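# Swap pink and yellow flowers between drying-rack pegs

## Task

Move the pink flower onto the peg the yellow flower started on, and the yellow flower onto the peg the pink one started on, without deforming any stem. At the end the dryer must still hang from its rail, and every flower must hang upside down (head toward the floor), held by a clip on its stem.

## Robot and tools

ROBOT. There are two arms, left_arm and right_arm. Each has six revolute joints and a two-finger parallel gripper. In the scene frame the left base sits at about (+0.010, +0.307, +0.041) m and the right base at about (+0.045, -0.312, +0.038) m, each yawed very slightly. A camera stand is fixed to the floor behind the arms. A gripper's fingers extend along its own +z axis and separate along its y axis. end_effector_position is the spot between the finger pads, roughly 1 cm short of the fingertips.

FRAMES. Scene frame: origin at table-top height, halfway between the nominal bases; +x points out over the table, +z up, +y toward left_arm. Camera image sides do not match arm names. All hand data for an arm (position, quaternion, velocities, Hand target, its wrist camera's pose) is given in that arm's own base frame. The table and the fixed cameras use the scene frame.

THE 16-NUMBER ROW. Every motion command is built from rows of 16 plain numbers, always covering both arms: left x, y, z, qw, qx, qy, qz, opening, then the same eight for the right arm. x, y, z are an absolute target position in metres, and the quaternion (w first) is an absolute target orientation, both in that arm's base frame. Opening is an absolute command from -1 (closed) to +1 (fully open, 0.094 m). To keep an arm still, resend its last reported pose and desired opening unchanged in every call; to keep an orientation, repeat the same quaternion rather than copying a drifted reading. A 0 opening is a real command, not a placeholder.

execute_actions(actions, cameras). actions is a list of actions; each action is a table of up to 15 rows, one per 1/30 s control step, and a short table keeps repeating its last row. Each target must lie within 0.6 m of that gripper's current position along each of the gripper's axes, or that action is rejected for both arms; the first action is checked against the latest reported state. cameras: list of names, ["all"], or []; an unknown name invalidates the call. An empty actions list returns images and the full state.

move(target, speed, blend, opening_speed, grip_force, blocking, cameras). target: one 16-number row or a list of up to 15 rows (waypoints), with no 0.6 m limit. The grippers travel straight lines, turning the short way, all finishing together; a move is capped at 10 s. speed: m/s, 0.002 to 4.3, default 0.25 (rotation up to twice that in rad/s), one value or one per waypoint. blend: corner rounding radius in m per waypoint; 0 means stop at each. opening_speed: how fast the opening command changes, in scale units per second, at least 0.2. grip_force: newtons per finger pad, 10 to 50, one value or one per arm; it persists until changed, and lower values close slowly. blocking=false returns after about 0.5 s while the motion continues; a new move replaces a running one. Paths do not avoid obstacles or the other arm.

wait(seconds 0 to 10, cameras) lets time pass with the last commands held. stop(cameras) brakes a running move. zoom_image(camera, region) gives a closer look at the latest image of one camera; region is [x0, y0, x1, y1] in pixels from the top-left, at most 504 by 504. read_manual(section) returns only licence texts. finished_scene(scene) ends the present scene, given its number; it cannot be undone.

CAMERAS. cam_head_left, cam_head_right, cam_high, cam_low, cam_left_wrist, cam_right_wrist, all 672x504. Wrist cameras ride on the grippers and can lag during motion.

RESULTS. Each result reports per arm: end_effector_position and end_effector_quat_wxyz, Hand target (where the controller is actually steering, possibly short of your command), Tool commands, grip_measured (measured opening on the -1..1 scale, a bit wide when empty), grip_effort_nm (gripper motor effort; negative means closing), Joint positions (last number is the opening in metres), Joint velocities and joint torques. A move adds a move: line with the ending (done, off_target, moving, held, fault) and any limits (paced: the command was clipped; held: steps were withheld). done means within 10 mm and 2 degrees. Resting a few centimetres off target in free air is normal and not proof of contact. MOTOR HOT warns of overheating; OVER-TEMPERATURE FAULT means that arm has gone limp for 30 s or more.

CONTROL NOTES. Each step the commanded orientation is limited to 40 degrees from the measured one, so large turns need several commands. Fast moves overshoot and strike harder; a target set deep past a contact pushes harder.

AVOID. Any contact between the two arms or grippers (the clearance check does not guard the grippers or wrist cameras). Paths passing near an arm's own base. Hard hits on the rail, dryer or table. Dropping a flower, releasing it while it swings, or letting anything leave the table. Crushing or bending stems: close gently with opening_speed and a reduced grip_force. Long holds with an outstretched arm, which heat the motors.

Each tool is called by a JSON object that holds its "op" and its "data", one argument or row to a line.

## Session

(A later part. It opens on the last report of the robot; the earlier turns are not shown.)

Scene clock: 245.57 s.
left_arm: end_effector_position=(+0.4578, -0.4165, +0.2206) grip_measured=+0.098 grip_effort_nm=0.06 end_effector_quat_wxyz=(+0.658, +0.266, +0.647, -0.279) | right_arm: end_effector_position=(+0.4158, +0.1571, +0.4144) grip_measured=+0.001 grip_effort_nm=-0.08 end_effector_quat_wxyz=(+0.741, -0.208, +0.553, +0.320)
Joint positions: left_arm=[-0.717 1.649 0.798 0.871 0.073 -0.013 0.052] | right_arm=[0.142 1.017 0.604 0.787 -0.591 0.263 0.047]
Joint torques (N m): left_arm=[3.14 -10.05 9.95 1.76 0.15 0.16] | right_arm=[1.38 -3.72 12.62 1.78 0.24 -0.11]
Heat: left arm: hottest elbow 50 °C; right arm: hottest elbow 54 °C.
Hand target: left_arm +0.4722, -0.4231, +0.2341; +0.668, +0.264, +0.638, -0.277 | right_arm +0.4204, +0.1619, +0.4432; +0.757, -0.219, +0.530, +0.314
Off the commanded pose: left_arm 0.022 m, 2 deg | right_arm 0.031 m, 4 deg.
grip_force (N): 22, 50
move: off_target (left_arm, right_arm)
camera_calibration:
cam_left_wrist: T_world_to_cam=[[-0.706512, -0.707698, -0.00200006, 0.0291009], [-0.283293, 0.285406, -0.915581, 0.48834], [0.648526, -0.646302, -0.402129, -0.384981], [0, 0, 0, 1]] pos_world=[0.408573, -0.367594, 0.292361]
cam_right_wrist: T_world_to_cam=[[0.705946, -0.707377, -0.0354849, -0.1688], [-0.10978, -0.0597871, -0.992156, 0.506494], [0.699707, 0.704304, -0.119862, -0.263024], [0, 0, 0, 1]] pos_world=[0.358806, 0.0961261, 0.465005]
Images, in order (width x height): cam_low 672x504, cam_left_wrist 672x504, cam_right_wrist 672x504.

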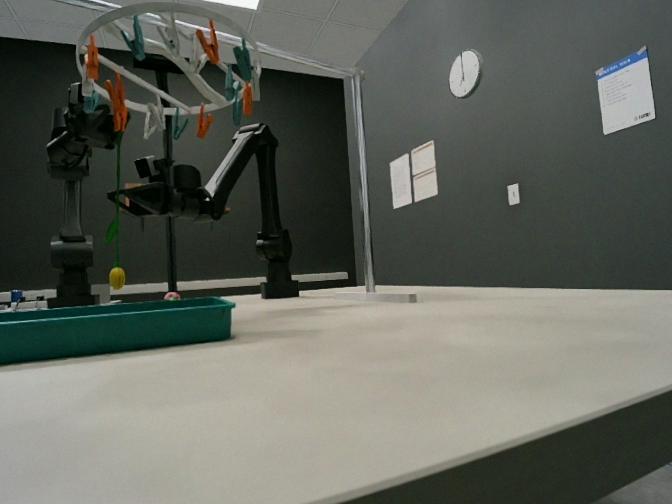

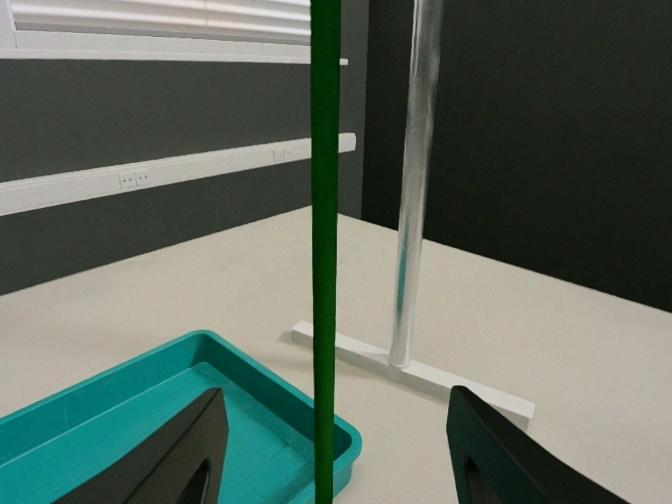

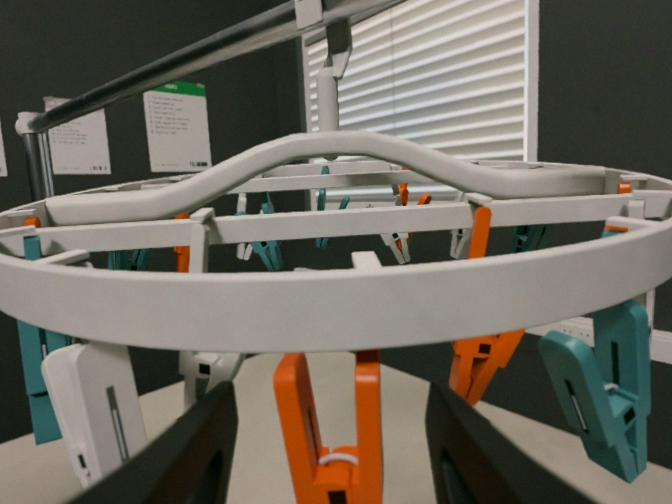

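{"op": "move", "data": {
  "target": [0.4841, -0.4301, 0.2340, 0.6679, 0.2644, 0.6383, -0.2767, 0.1, 0.4343, 0.1741, 0.4455, 0.7568, -0.2195, 0.5300, 0.3135, 0.0],
  "speed": 0.08,
  "cameras": ["cam_right_wrist", "cam_left_wrist", "cam_low"]
}}

{"op": "zoom_image", "data": {
  "camera": "cam_left_wrist",
  "region": [200, 340, 460, 504]
}}

{"op": "zoom_image", "data": {
  "camera": "cam_low",
  "region": [40, 60, 240, 300]
}}

{"op": "zoom_image", "data": {
  "camera": "cam_right_wrist",
  "region": [180, 300, 480, 504]
}}

Scene clock: 271.90 s.
left_arm: end_effector_position=(+0.4667, -0.4245, +0.2205) grip_measured=+0.098 grip_effort_nm=0.06 end_effector_quat_wxyz=(+0.657, +0.267, +0.647, -0.280) | right_arm: end_effector_position=(+0.4274, +0.1680, +0.4162) grip_measured=+0.001 grip_effort_nm=-0.07 end_effector_quat_wxyz=(+0.741, -0.208, +0.553, +0.319)
Joint positions: left_arm=[-0.716 1.674 0.833 0.861 0.079 -0.013 0.052] | right_arm=[0.172 1.056 0.635 0.787 -0.564 0.249 0.047]
Joint torques (N m): left_arm=[3.49 -10.4 10.07 1.77 0.15 0.16] | right_arm=[1.44 -4.42 12.57 1.84 0.21 -0.11]
Heat: left arm: hottest elbow 53 °C; right arm: hottest elbow 54 °C.
Hand target: left_arm +0.4831, -0.4291, +0.2340; +0.668, +0.264, +0.638, -0.277 | right_arm +0.4324, +0.1733, +0.4449; +0.757, -0.219, +0.530, +0.314
Off the commanded pose: left_arm 0.023 m, 2 deg | right_arm 0.031 m, 3 deg.
grip_force (N): 22, 50
move: off_target (left_arm, right_arm)
camera_calibration:
cam_left_wrist: T_world_to_cam=[[-0.709705, -0.704496, -0.0021421, 0.0324546], [-0.282173, 0.287043, -0.915415, 0.49315], [0.645521, -0.64907, -0.402505, -0.395634], [0, 0, 0, 1]] pos_world=[0.417576, -0.375485, 0.292262]
cam_right_wrist: T_world_to_cam=[[0.705758, -0.707625, -0.0342406, -0.169554], [-0.109641, -0.0613467, -0.992076, 0.510396], [0.699918, 0.70392, -0.12088, -0.278292], [0, 0, 0, 1]] pos_world=[0.370406, 0.107226, 0.466906]
Images, in order (width x height): cam_low 672x504, cam_left_wrist 672x504, cam_right_wrist 672x504.

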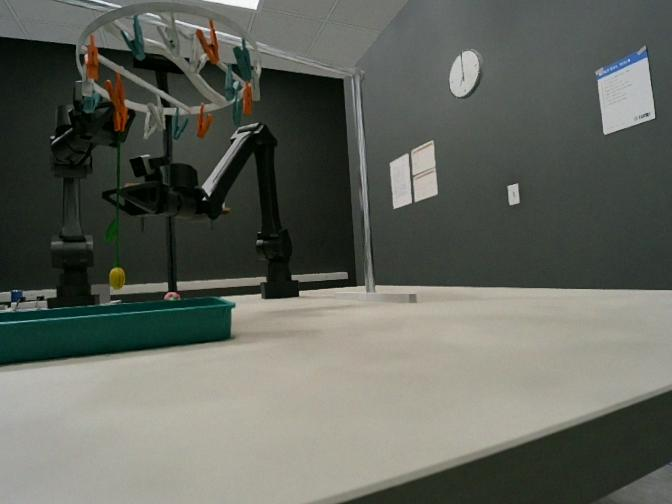

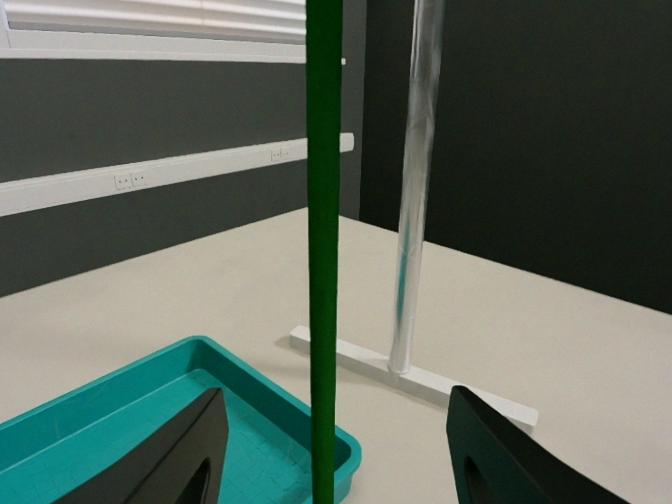

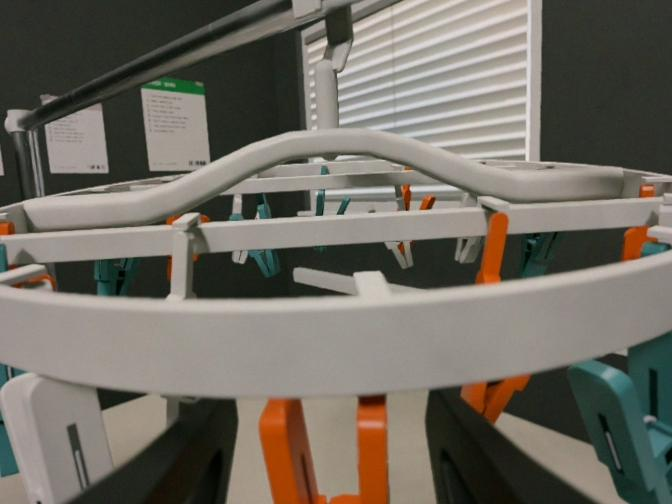

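Scaled by 1.938 from the camera's 672x504 image, which has a finer 960x720 frame.

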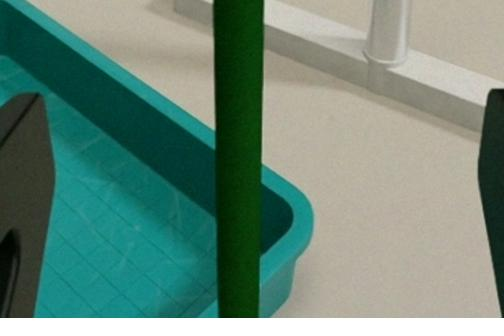

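Scaled by 2.100 from the camera's 672x504 image, which has a finer 960x720 frame.

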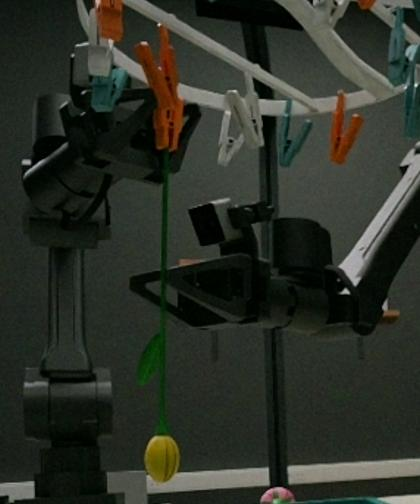

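Scaled by 1.680 from the camera's 672x504 image, which has a finer 960x720 frame.

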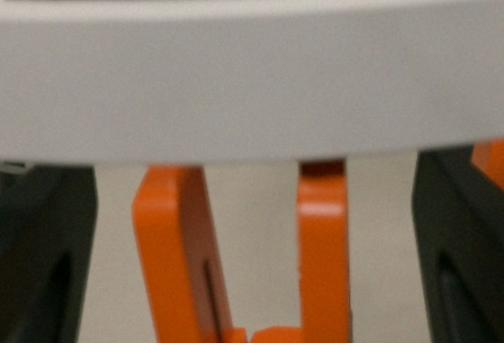

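{"op": "move", "data": {
  "target": [
    [0.4866, -0.4266, 0.2340, 0.6679, 0.2644, 0.6383, -0.2767, 0.1, 0.4359, 0.1782, 0.4440, 0.7568, -0.2195, 0.5300, 0.3135, 0.0],
    [0.4866, -0.4266, 0.2340, 0.6679, 0.2644, 0.6383, -0.2767, -1.0, 0.4359, 0.1782, 0.4440, 0.7568, -0.2195, 0.5300, 0.3135, -0.36]
  ],
  "speed": 0.06,
  "cameras": ["cam_right_wrist", "cam_left_wrist", "cam_low"]
}}

{"op": "zoom_image", "data": {
  "camera": "cam_right_wrist",
  "region": [180, 300, 480, 504]
}}

Scene clock: 297.23 s.
left_arm: end_effector_position=(+0.4696, -0.4213, +0.2207) grip_measured=-0.917 grip_effort_nm=-0.53 end_effector_quat_wxyz=(+0.657, +0.267, +0.647, -0.280) | right_arm: end_effector_position=(+0.4290, +0.1720, +0.4132) grip_measured=-0.359 grip_effort_nm=-0.07 end_effector_quat_wxyz=(+0.740, -0.208, +0.555, +0.319)
Joint positions: left_arm=[-0.706 1.674 0.834 0.861 0.088 -0.013 0.004] | right_arm=[0.183 1.065 0.635 0.787 -0.554 0.242 0.03]
Joint torques (N m): left_arm=[3.37 -10.46 9.92 1.76 0.14 0.16] | right_arm=[1.32 -4.42 12.71 1.96 0.2 -0.11]
Heat: left arm: hottest elbow 52 °C; right arm: hottest elbow 55 °C.
Hand target: left_arm +0.4856, -0.4257, +0.2341; +0.668, +0.264, +0.638, -0.277 | right_arm +0.4338, +0.1774, +0.4434; +0.757, -0.219, +0.530, +0.314
Off the commanded pose: left_arm 0.022 m, 2 deg | right_arm 0.032 m, 4 deg.
grip_force (N): 22, 50
move: off_target (left_arm, right_arm); target 2's new opening was sent with right_arm's hand 0.032 m and 4 deg from that target
camera_calibration:
cam_left_wrist: T_world_to_cam=[[-0.709454, -0.704746, -0.0027553, 0.036889], [-0.281602, 0.287063, -0.915585, 0.493048], [0.646045, -0.64879, -0.402116, -0.395579], [0, 0, 0, 1]] pos_world=[0.420576, -0.372186, 0.29246]
cam_right_wrist: T_world_to_cam=[[0.705329, -0.70796, -0.0361086, -0.166952], [-0.114147, -0.0631553, -0.991454, 0.509751], [0.699629, 0.703423, -0.125357, -0.280525], [0, 0, 0, 1]] pos_world=[0.372207, 0.111326, 0.464201]
Images, in order (width x height): cam_low 672x504, cam_left_wrist 672x504, cam_right_wrist 672x504.

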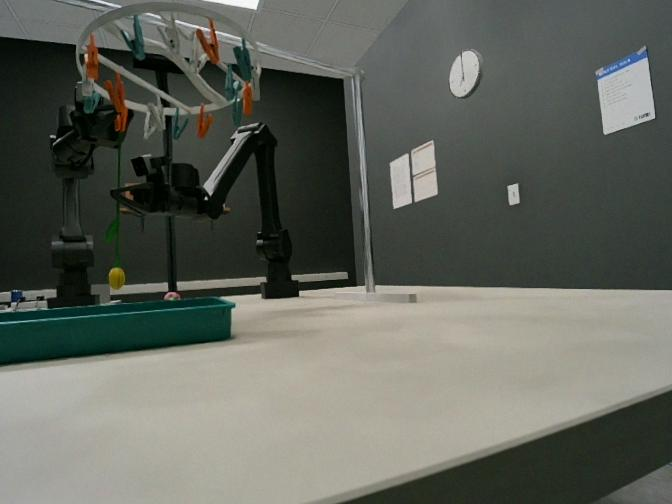

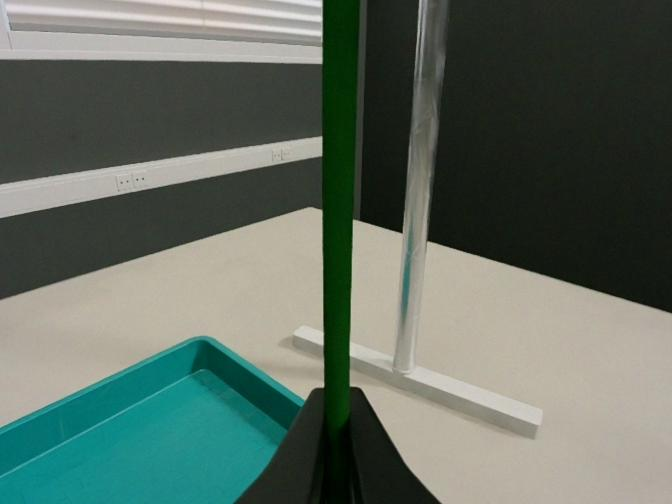

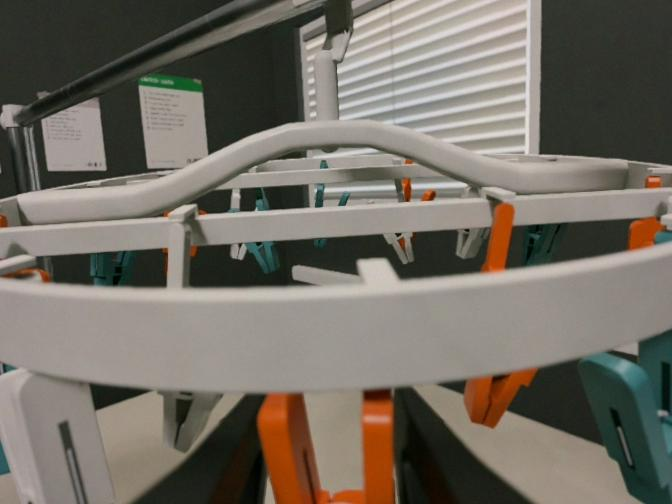

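Scaled by 1.680 from the camera's 672x504 image, which has a finer 960x720 frame.

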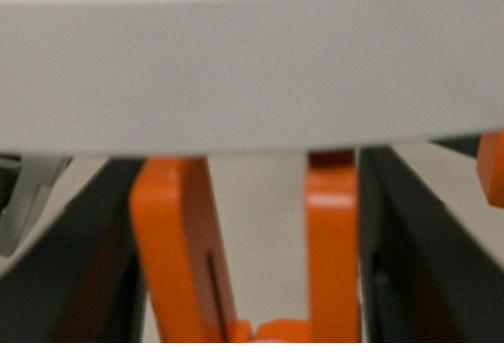

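{"op": "move", "data": {
  "target": [0.4866, -0.4266, 0.2340, 0.6679, 0.2644, 0.6383, -0.2767, -1.0, 0.4359, 0.1782, 0.4440, 0.7568, -0.2195, 0.5300, 0.3135, -0.70],
  "speed": 0.06,
  "opening_speed": 0.4,
  "cameras": ["cam_right_wrist", "cam_left_wrist", "cam_low"]
}}

{"op": "zoom_image", "data": {
  "camera": "cam_right_wrist",
  "region": [180, 300, 480, 504]
}}

{"op": "zoom_image", "data": {
  "camera": "cam_low",
  "region": [40, 60, 240, 300]
}}

Scene clock: 301.93 s.
left_arm: end_effector_position=(+0.4698, -0.4211, +0.2204) grip_measured=-0.918 grip_effort_nm=-0.55 end_effector_quat_wxyz=(+0.657, +0.267, +0.647, -0.280) | right_arm: end_effector_position=(+0.4294, +0.1719, +0.4129) grip_measured=-0.581 grip_effort_nm=-1.01 end_effector_quat_wxyz=(+0.740, -0.208, +0.555, +0.318)
Joint positions: left_arm=[-0.706 1.674 0.834 0.861 0.088 -0.012 0.004] | right_arm=[0.183 1.066 0.635 0.787 -0.552 0.239 0.02]
Joint torques (N m): left_arm=[3.37 -10.46 9.92 1.76 0.14 0.15] | right_arm=[1.44 -4.48 12.75 2 0.16 -0.09]
Heat: left arm: hottest elbow 52 °C; right arm: hottest elbow 56 °C.
Hand target: left_arm +0.4857, -0.4255, +0.2341; +0.668, +0.264, +0.638, -0.277 | right_arm +0.4338, +0.1774, +0.4434; +0.757, -0.219, +0.530, +0.314
Off the commanded pose: left_arm 0.022 m, 2 deg | right_arm 0.032 m, 4 deg.
grip_force (N): 22, 50
move: off_target (left_arm, right_arm)
camera_calibration:
cam_left_wrist: T_world_to_cam=[[-0.709219, -0.704982, -0.00305163, 0.0369291], [-0.281779, 0.287435, -0.915414, 0.493027], [0.646227, -0.648369, -0.402503, -0.395466], [0, 0, 0, 1]] pos_world=[0.420676, -0.372086, 0.292261]
cam_right_wrist: T_world_to_cam=[[0.703949, -0.709437, -0.0339943, -0.167333], [-0.113086, -0.0647027, -0.991476, 0.509371], [0.70119, 0.701793, -0.125775, -0.280964], [0, 0, 0, 1]] pos_world=[0.372406, 0.111424, 0.464003]
Images, in order (width x height): cam_low 672x504, cam_left_wrist 672x504, cam_right_wrist 672x504.

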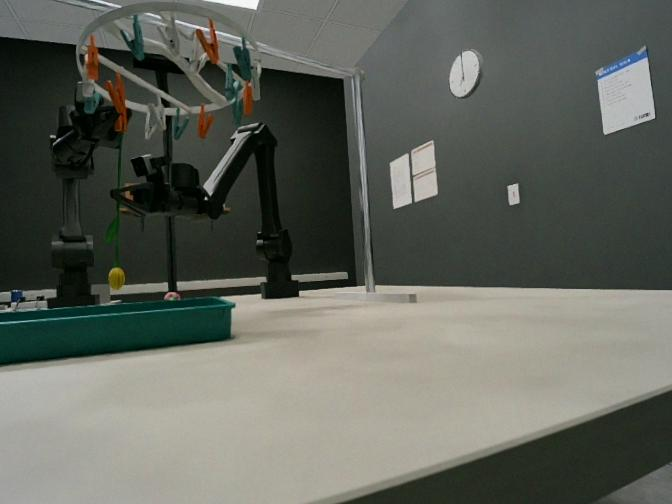

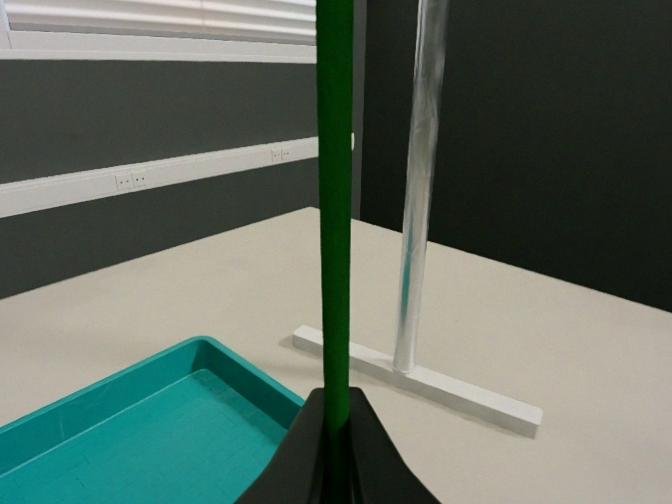

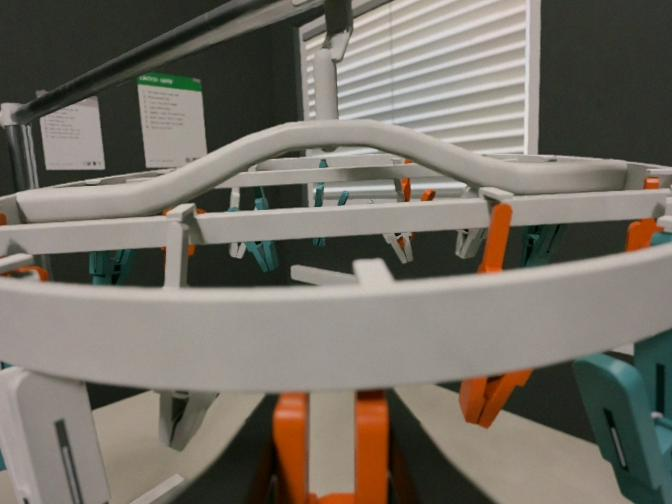

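Scaled by 1.680 from the camera's 672x504 image, which has a finer 960x720 frame.

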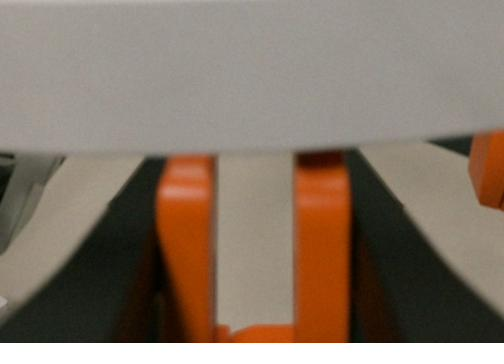

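Scaled by 2.100 from the camera's 672x504 image, which has a finer 960x720 frame.

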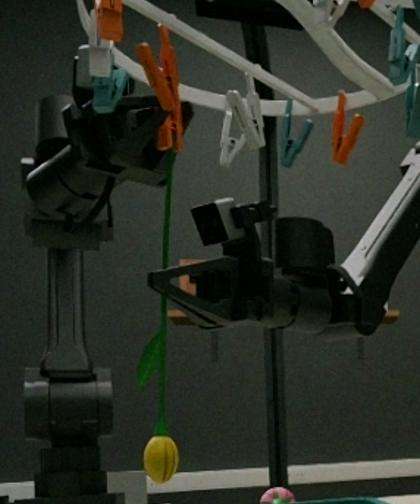

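{"op": "move", "data": {
  "target": [0.4698, -0.4211, 0.2120, 0.6679, 0.2644, 0.6383, -0.2767, -1.0, 0.4359, 0.1782, 0.4460, 0.7568, -0.2195, 0.5300, 0.3135, -0.76],
  "speed": 0.05,
  "cameras": ["cam_right_wrist", "cam_left_wrist", "cam_low"]
}}

{"op": "zoom_image", "data": {
  "camera": "cam_low",
  "region": [40, 60, 240, 300]
}}

Scene clock: 316.63 s.
left_arm: end_effector_position=(+0.4698, -0.4192, +0.2139) grip_measured=-0.918 grip_effort_nm=-0.55 end_effector_quat_wxyz=(+0.663, +0.263, +0.644, -0.278) | right_arm: end_effector_position=(+0.4295, +0.1719, +0.4137) grip_measured=-0.582 grip_effort_nm=-1.03 end_effector_quat_wxyz=(+0.740, -0.209, +0.554, +0.318)
Joint positions: left_arm=[-0.706 1.694 0.824 0.904 0.079 -0.012 0.004] | right_arm=[0.183 1.066 0.637 0.787 -0.552 0.239 0.02]
Joint torques (N m): left_arm=[2.37 -10.64 6.34 3.15 -0.08 0.15] | right_arm=[1.32 -4.84 12.86 1.73 0.15 -0.09]
Heat: left arm: hottest elbow 52 °C; right arm: hottest elbow 57 °C.
Hand target: left_arm +0.4698, -0.4209, +0.2119; +0.668, +0.264, +0.639, -0.277 | right_arm +0.4337, +0.1774, +0.4453; +0.757, -0.219, +0.530, +0.314
Off the commanded pose: left_arm 0.003 m, 1 deg | right_arm 0.034 m, 4 deg.
grip_force (N): 22, 50
move: off_target (right_arm)
camera_calibration:
cam_left_wrist: T_world_to_cam=[[-0.703179, -0.711002, -0.0038393, 0.0331231], [-0.275213, 0.277156, -0.920566, 0.480165], [0.655589, -0.646267, -0.390567, -0.403044], [0, 0, 0, 1]] pos_world=[0.41967, -0.370004, 0.284735]
cam_right_wrist: T_world_to_cam=[[0.703977, -0.709449, -0.0331392, -0.167716], [-0.111576, -0.0643934, -0.991667, 0.509559], [0.701403, 0.701809, -0.124489, -0.281554], [0, 0, 0, 1]] pos_world=[0.372405, 0.111424, 0.464705]
Images, in order (width x height): cam_low 672x504, cam_left_wrist 672x504, cam_right_wrist 672x504.

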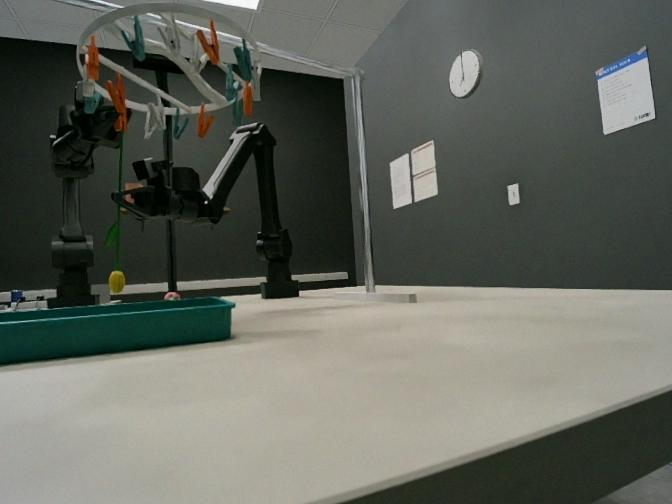

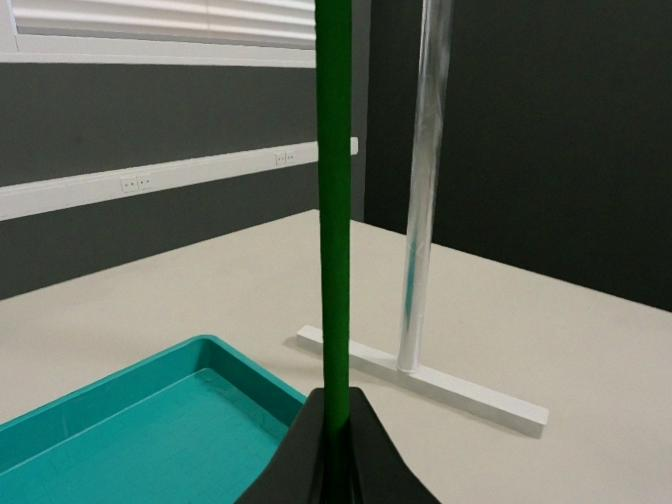

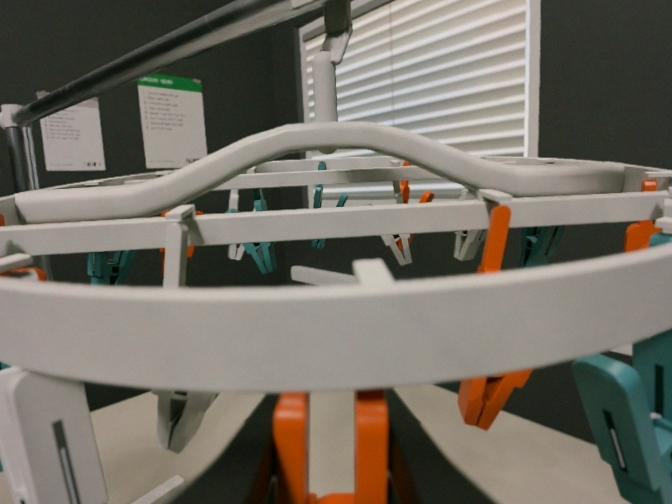

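Scaled by 2.100 from the camera's 672x504 image, which has a finer 960x720 frame.

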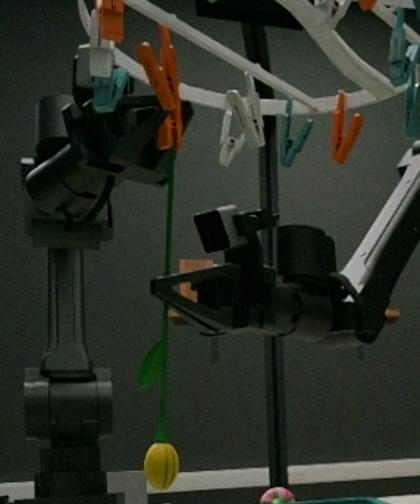

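{"op": "move", "data": {
  "target": [
    [0.4698, -0.4192, 0.1970, 0.6679, 0.2644, 0.6383, -0.2767, -1.0, 0.4359, 0.1782, 0.4460, 0.7568, -0.2195, 0.5300, 0.3135, -0.76],
    [0.4698, -0.4192, 0.1810, 0.6679, 0.2644, 0.6383, -0.2767, -1.0, 0.4359, 0.1782, 0.4460, 0.7568, -0.2195, 0.5300, 0.3135, -0.76]
  ],
  "speed": 0.06,
  "cameras": ["cam_right_wrist", "cam_left_wrist", "cam_low"]
}}

{"op": "zoom_image", "data": {
  "camera": "cam_low",
  "region": [40, 60, 240, 300]
}}

Scene clock: 323.87 s.
left_arm: end_effector_position=(+0.4690, -0.4185, +0.1802) grip_measured=-0.918 grip_effort_nm=-0.55 end_effector_quat_wxyz=(+0.661, +0.263, +0.645, -0.278) | right_arm: end_effector_position=(+0.4295, +0.1719, +0.4137) grip_measured=-0.582 grip_effort_nm=-1.03 end_effector_quat_wxyz=(+0.740, -0.209, +0.554, +0.318)
Joint positions: left_arm=[-0.706 1.773 0.805 0.997 0.079 -0.012 0.004] | right_arm=[0.183 1.066 0.637 0.787 -0.552 0.239 0.02]
Joint torques (N m): left_arm=[2.55 -11.16 5.85 3.08 0.04 0.15] | right_arm=[1.38 -5.07 12.9 1.72 0.15 -0.09]
Heat: left arm: hottest elbow 51 °C; right arm: hottest elbow 56 °C.
Hand target: left_arm +0.4698, -0.4191, +0.1810; +0.668, +0.264, +0.639, -0.277 | right_arm +0.4337, +0.1774, +0.4453; +0.757, -0.219, +0.530, +0.314
Off the commanded pose: left_arm 0.001 m, 1 deg | right_arm 0.034 m, 4 deg.
grip_force (N): 22, 50
move: off_target (right_arm)
camera_calibration:
cam_left_wrist: T_world_to_cam=[[-0.703208, -0.710975, -0.00354928, 0.0328072], [-0.278418, 0.279962, -0.918752, 0.451019], [0.654203, -0.645085, -0.39482, -0.413218], [0, 0, 0, 1]] pos_world=[0.41897, -0.369504, 0.251344]
cam_right_wrist: T_world_to_cam=[[0.703977, -0.709449, -0.0331392, -0.167716], [-0.111576, -0.0643934, -0.991667, 0.509559], [0.701403, 0.701809, -0.124489, -0.281554], [0, 0, 0, 1]] pos_world=[0.372405, 0.111424, 0.464705]
Images, in order (width x height): cam_low 672x504, cam_left_wrist 672x504, cam_right_wrist 672x504.

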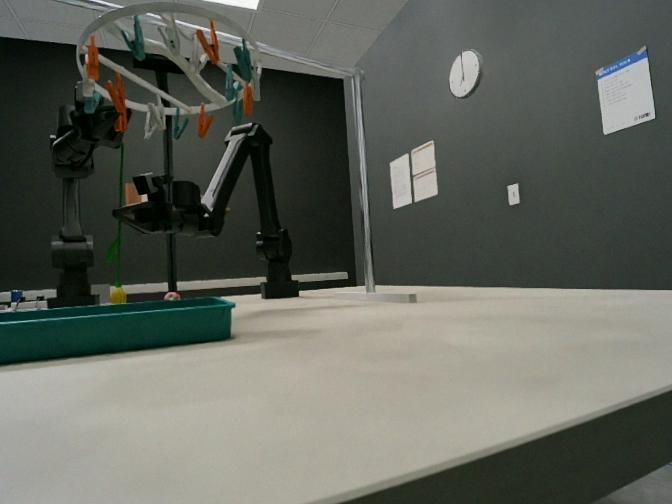

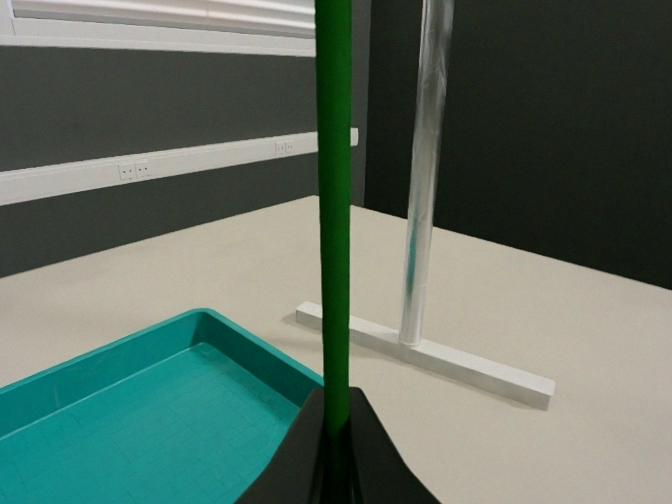

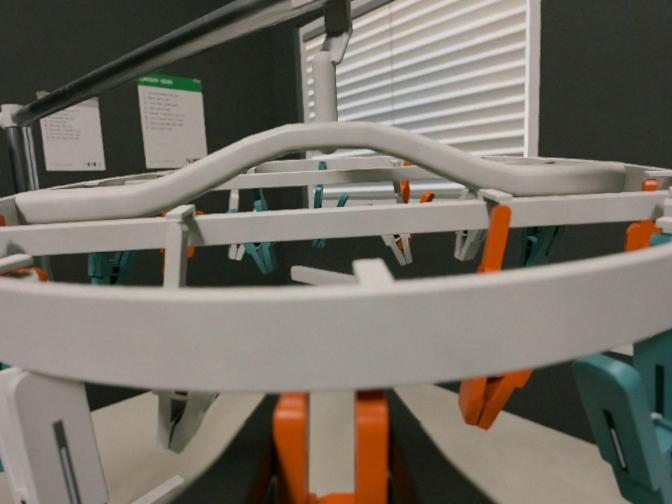

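Scaled by 2.100 from the camera's 672x504 image, which has a finer 960x720 frame.

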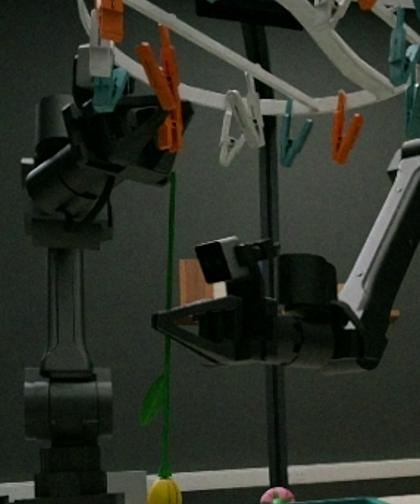

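{"op": "move", "data": {
  "target": [
    [0.4272, -0.3765, 0.2000, 0.6679, 0.2644, 0.6383, -0.2767, -1.0, 0.4359, 0.1782, 0.4460, 0.7568, -0.2195, 0.5300, 0.3135, -0.76],
    [0.3690, -0.3190, 0.2200, 0.6679, 0.2644, 0.6383, -0.2767, -1.0, 0.4359, 0.1782, 0.4460, 0.7568, -0.2195, 0.5300, 0.3135, -0.76]
  ],
  "speed": 0.10,
  "blend": 0.02,
  "cameras": ["cam_low", "cam_left_wrist", "cam_head_left"]
}}

Scene clock: 355.23 s.
left_arm: end_effector_position=(+0.3668, -0.3243, +0.2149) grip_measured=-0.918 grip_effort_nm=-0.55 end_effector_quat_wxyz=(+0.663, +0.266, +0.640, -0.281) | right_arm: end_effector_position=(+0.4295, +0.1719, +0.4137) grip_measured=-0.582 grip_effort_nm=-1.03 end_effector_quat_wxyz=(+0.740, -0.209, +0.554, +0.318)
Joint positions: left_arm=[-0.684 1.386 0.44 0.985 0.111 -0.012 0.004] | right_arm=[0.183 1.066 0.637 0.787 -0.552 0.239 0.02]
Joint torques (N m): left_arm=[3.49 -8.06 5.75 1.77 0.15 0.13] | right_arm=[1.38 -4.89 12.89 1.76 0.16 -0.08]
Heat: left arm: hottest elbow 49 °C; right arm: hottest elbow 56 °C.
Hand target: left_arm +0.3690, -0.3191, +0.2200; +0.668, +0.264, +0.638, -0.277 | right_arm +0.4337, +0.1774, +0.4453; +0.757, -0.219, +0.530, +0.314
Off the commanded pose: left_arm 0.008 m, 1 deg | right_arm 0.034 m, 4 deg.
grip_force (N): 22, 50
move: off_target (right_arm)
camera_calibration:
cam_left_wrist: T_world_to_cam=[[-0.709689, -0.704494, -0.00547879, 0.0329323], [-0.267972, 0.277125, -0.92271, 0.424197], [0.651561, -0.653369, -0.385457, -0.275695], [0, 0, 0, 1]] pos_world=[0.316677, -0.274486, 0.285323]
Images, in order (width x height): cam_head_left 672x504, cam_low 672x504, cam_left_wrist 672x504.

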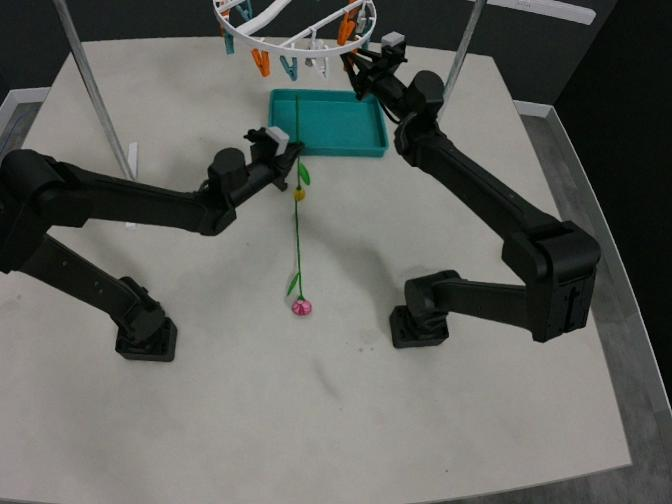

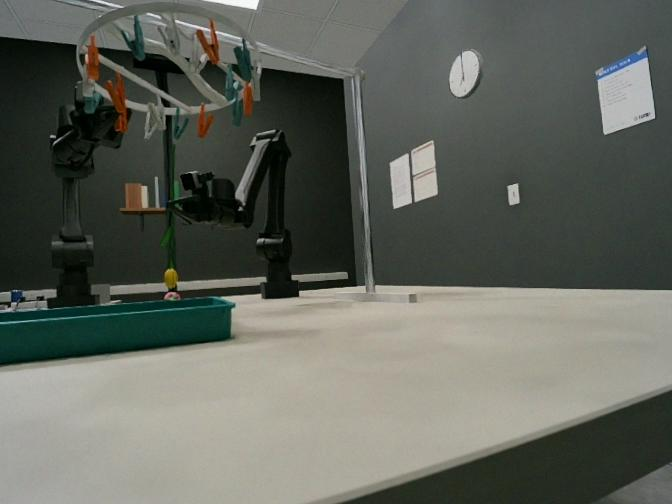

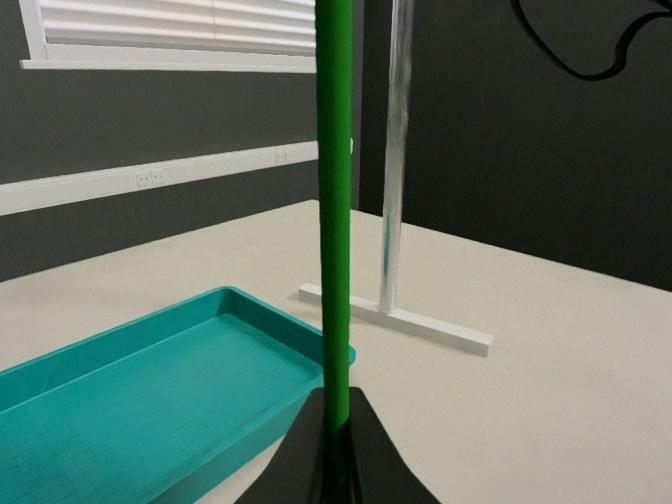

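{"op": "move", "data": {
  "target": [
    [0.3690, -0.3190, 0.2200, 0.6679, 0.2644, 0.6383, -0.2767, -1.0, 0.4359, 0.1782, 0.4440, 0.7568, -0.2195, 0.5300, 0.3135, -0.2],
    [0.3450, -0.2500, 0.2550, 0.6679, 0.2644, 0.6383, -0.2767, -1.0, 0.3639, 0.1090, 0.4400, 0.7568, -0.2195, 0.5300, 0.3135, -0.2],
    [0.3300, -0.2000, 0.2550, 0.6679, 0.2644, 0.6383, -0.2767, -1.0, 0.2900, 0.0900, 0.3900, 0.7568, -0.2195, 0.5300, 0.3135, -0.2]
  ],
  "speed": [0.1, 0.12, 0.2],
  "blend": [0, 0.02, 0],
  "opening_speed": 0.5,
  "cameras": ["cam_low", "cam_left_wrist", "cam_head_left", "cam_right_wrist"]
}}

Scene clock: 364.87 s.
left_arm: end_effector_position=(+0.3292, -0.2039, +0.2515) grip_measured=-0.918 grip_effort_nm=-0.55 end_effector_quat_wxyz=(+0.666, +0.270, +0.638, -0.277) | right_arm: end_effector_position=(+0.2920, +0.0923, +0.3921) grip_measured=-0.201 grip_effort_nm=0.07 end_effector_quat_wxyz=(+0.756, -0.224, +0.530, +0.312)
Joint positions: left_arm=[-0.366 0.91 0.264 0.69 0.427 -0.013 0.004] | right_arm=[-0.132 0.598 0.322 0.812 -0.849 0.411 0.038]
Joint torques (N m): left_arm=[3.43 -3.31 7.6 1.7 0.14 -0.05] | right_arm=[-0.21 1.67 7.87 2.04 0.17 0.17]
Heat: left arm: hottest elbow 48 °C; right arm: hottest elbow 56 °C.
Hand target: left_arm +0.3301, -0.2000, +0.2551; +0.668, +0.264, +0.638, -0.277 | right_arm +0.2901, +0.0900, +0.3901; +0.757, -0.219, +0.530, +0.313
Off the commanded pose: left_arm 0.005 m, 1 deg | right_arm 0.004 m, 1 deg.
grip_force (N): 22, 50
move: done
camera_calibration:
cam_left_wrist: T_world_to_cam=[[-0.708571, -0.705379, -0.0191713, 0.0941643], [-0.258275, 0.284536, -0.923219, 0.412958], [0.656674, -0.649215, -0.383795, -0.15959], [0, 0, 0, 1]] pos_world=[0.278177, -0.154688, 0.321806]
cam_right_wrist: T_world_to_cam=[[0.709999, -0.703979, 0.0177438, -0.15039], [-0.0467005, -0.0722116, -0.996295, 0.451302], [0.702652, 0.70654, -0.0841463, -0.148636], [0, 0, 0, 1]] pos_world=[0.232292, 0.0317355, 0.439791]
Images, in order (width x height): cam_head_left 672x504, cam_low 672x504, cam_left_wrist 672x504, cam_right_wrist 672x504.

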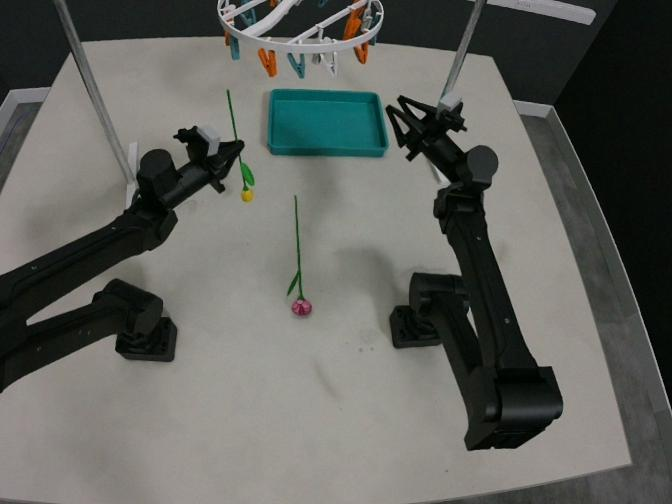

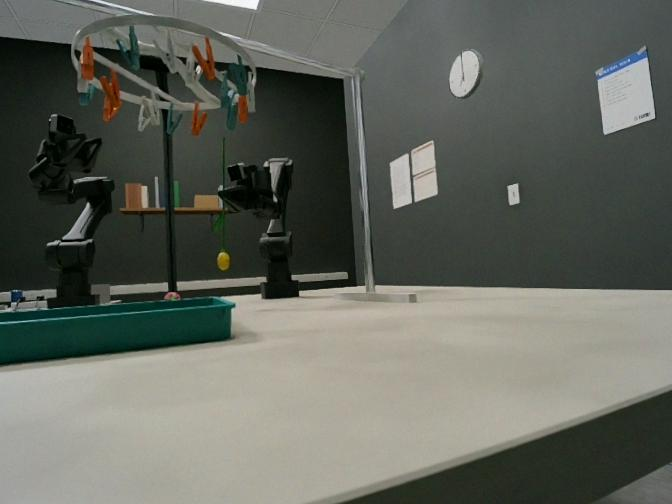

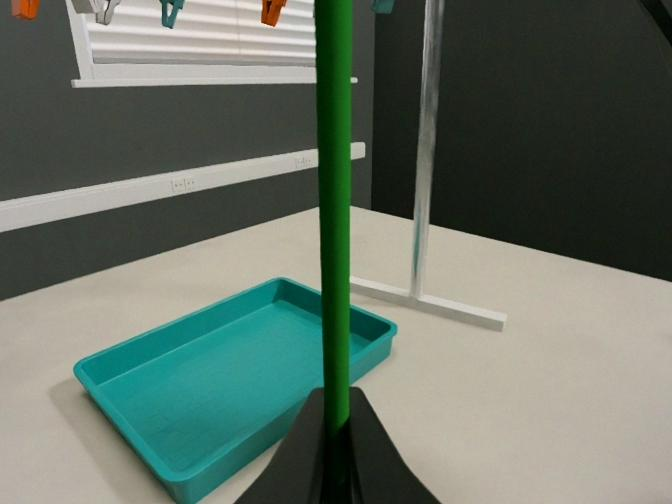

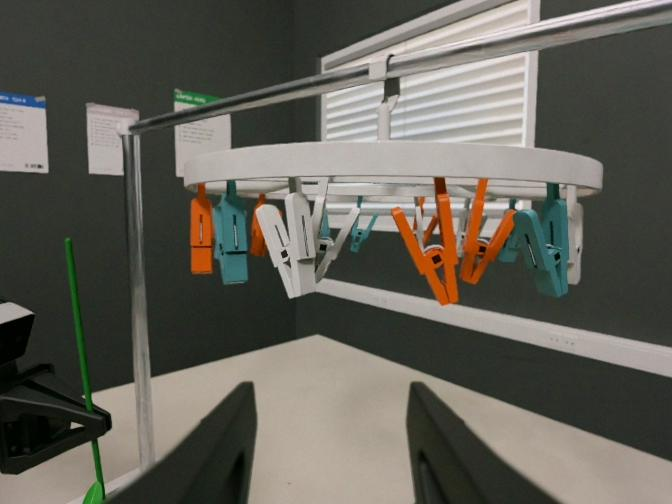

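{"op": "move", "data": {
  "target": [
    [0.3300, -0.2000, 0.2050, 0.3650, 0.2778, 0.8811, -0.1151, -1.0, 0.2700, 0.0900, 0.3700, 0.7568, -0.2195, 0.5300, 0.3135, -0.2],
    [0.3250, -0.2000, 0.0650, -0.0410, 0.0, 0.9992, 0.0, -1.0, 0.2700, 0.1200, 0.3400, 0.7568, -0.2195, 0.5300, 0.3135, 0.1]
  ],
  "speed": 0.25,
  "blend": [0.03, 0],
  "cameras": ["cam_low", "cam_left_wrist", "cam_head_left", "cam_head_right"]
}}

Scene clock: 384.37 s.
left_arm: end_effector_position=(+0.3062, -0.1931, +0.0536) grip_measured=-0.918 grip_effort_nm=-0.55 end_effector_quat_wxyz=(-0.052, +0.011, +0.999, +0.008) | right_arm: end_effector_position=(+0.2698, +0.1175, +0.3469) grip_measured=+0.098 grip_effort_nm=0.07 end_effector_quat_wxyz=(+0.760, -0.216, +0.527, +0.315)
Joint positions: left_arm=[-0.543 1.515 0.927 -1.08 0.038 -0.52 0.004] | right_arm=[0.021 0.525 0.185 0.819 -0.702 0.327 0.052]
Joint torques (N m): left_arm=[3.43 -8.47 9.8 -0.21 0.15 -0.06] | right_arm=[1.44 3.9 7.77 1.62 0.29 -0.12]
Heat: left arm: hottest elbow 51 °C; right arm: hottest elbow 54 °C.
Hand target: left_arm +0.3244, -0.1996, +0.0652; -0.041, +0.000, +0.999, +0.000 | right_arm +0.2699, +0.1200, +0.3401; +0.757, -0.220, +0.530, +0.314
Off the commanded pose: left_arm 0.023 m, 2 deg | right_arm 0.007 m, 1 deg.
grip_force (N): 22, 50
move: off_target (left_arm)
camera_calibration:
cam_left_wrist: T_world_to_cam=[[-0.0360011, -0.999158, -0.0196899, -0.180981], [-0.85796, 0.0207983, 0.513295, 0.276989], [-0.512453, 0.0353723, -0.857987, 0.302154], [0, 0, 0, 1]] pos_world=[0.38597, -0.197277, 0.113504]
Images, in order (width x height): cam_head_left 672x504, cam_head_right 672x504, cam_low 672x504, cam_left_wrist 672x504.

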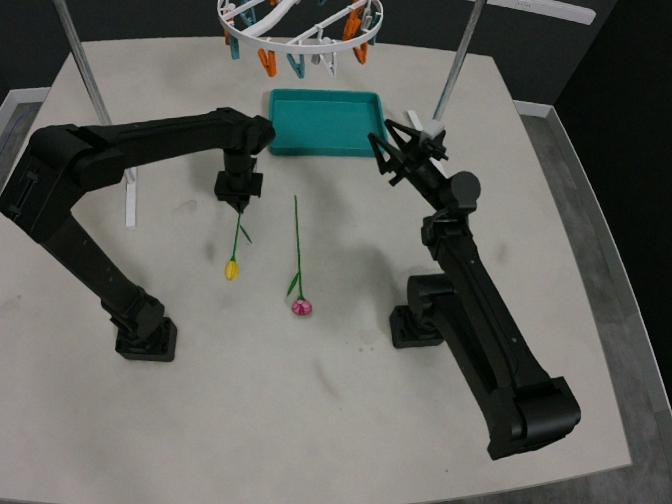

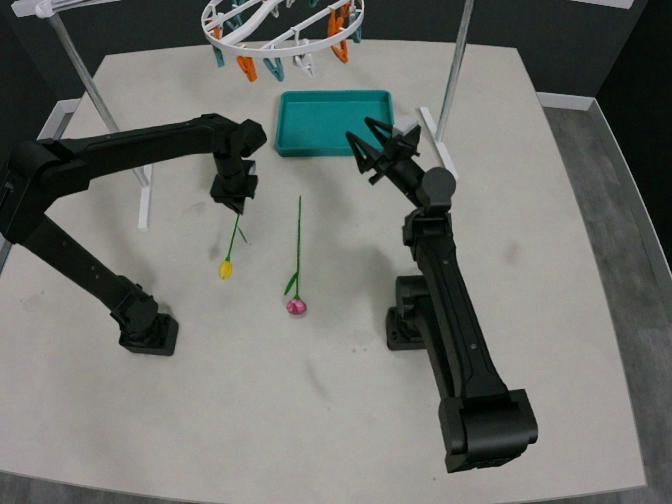

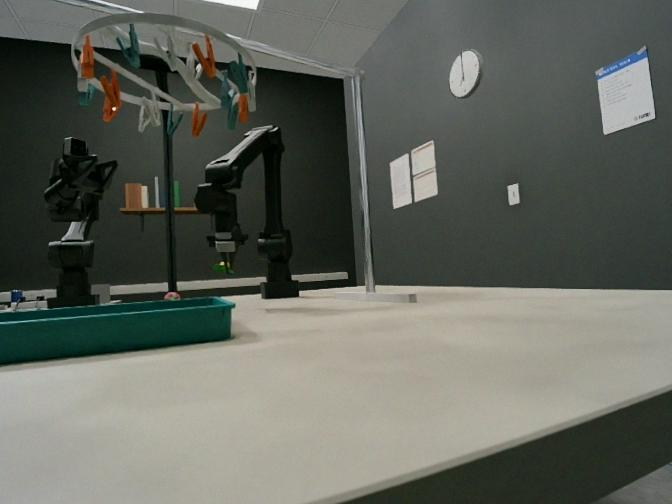

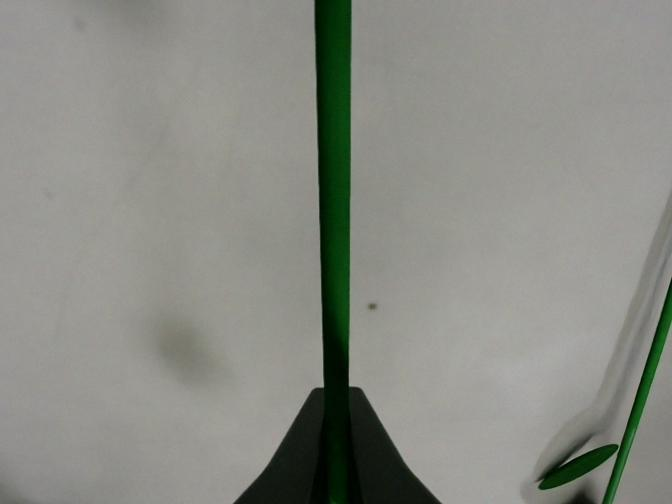

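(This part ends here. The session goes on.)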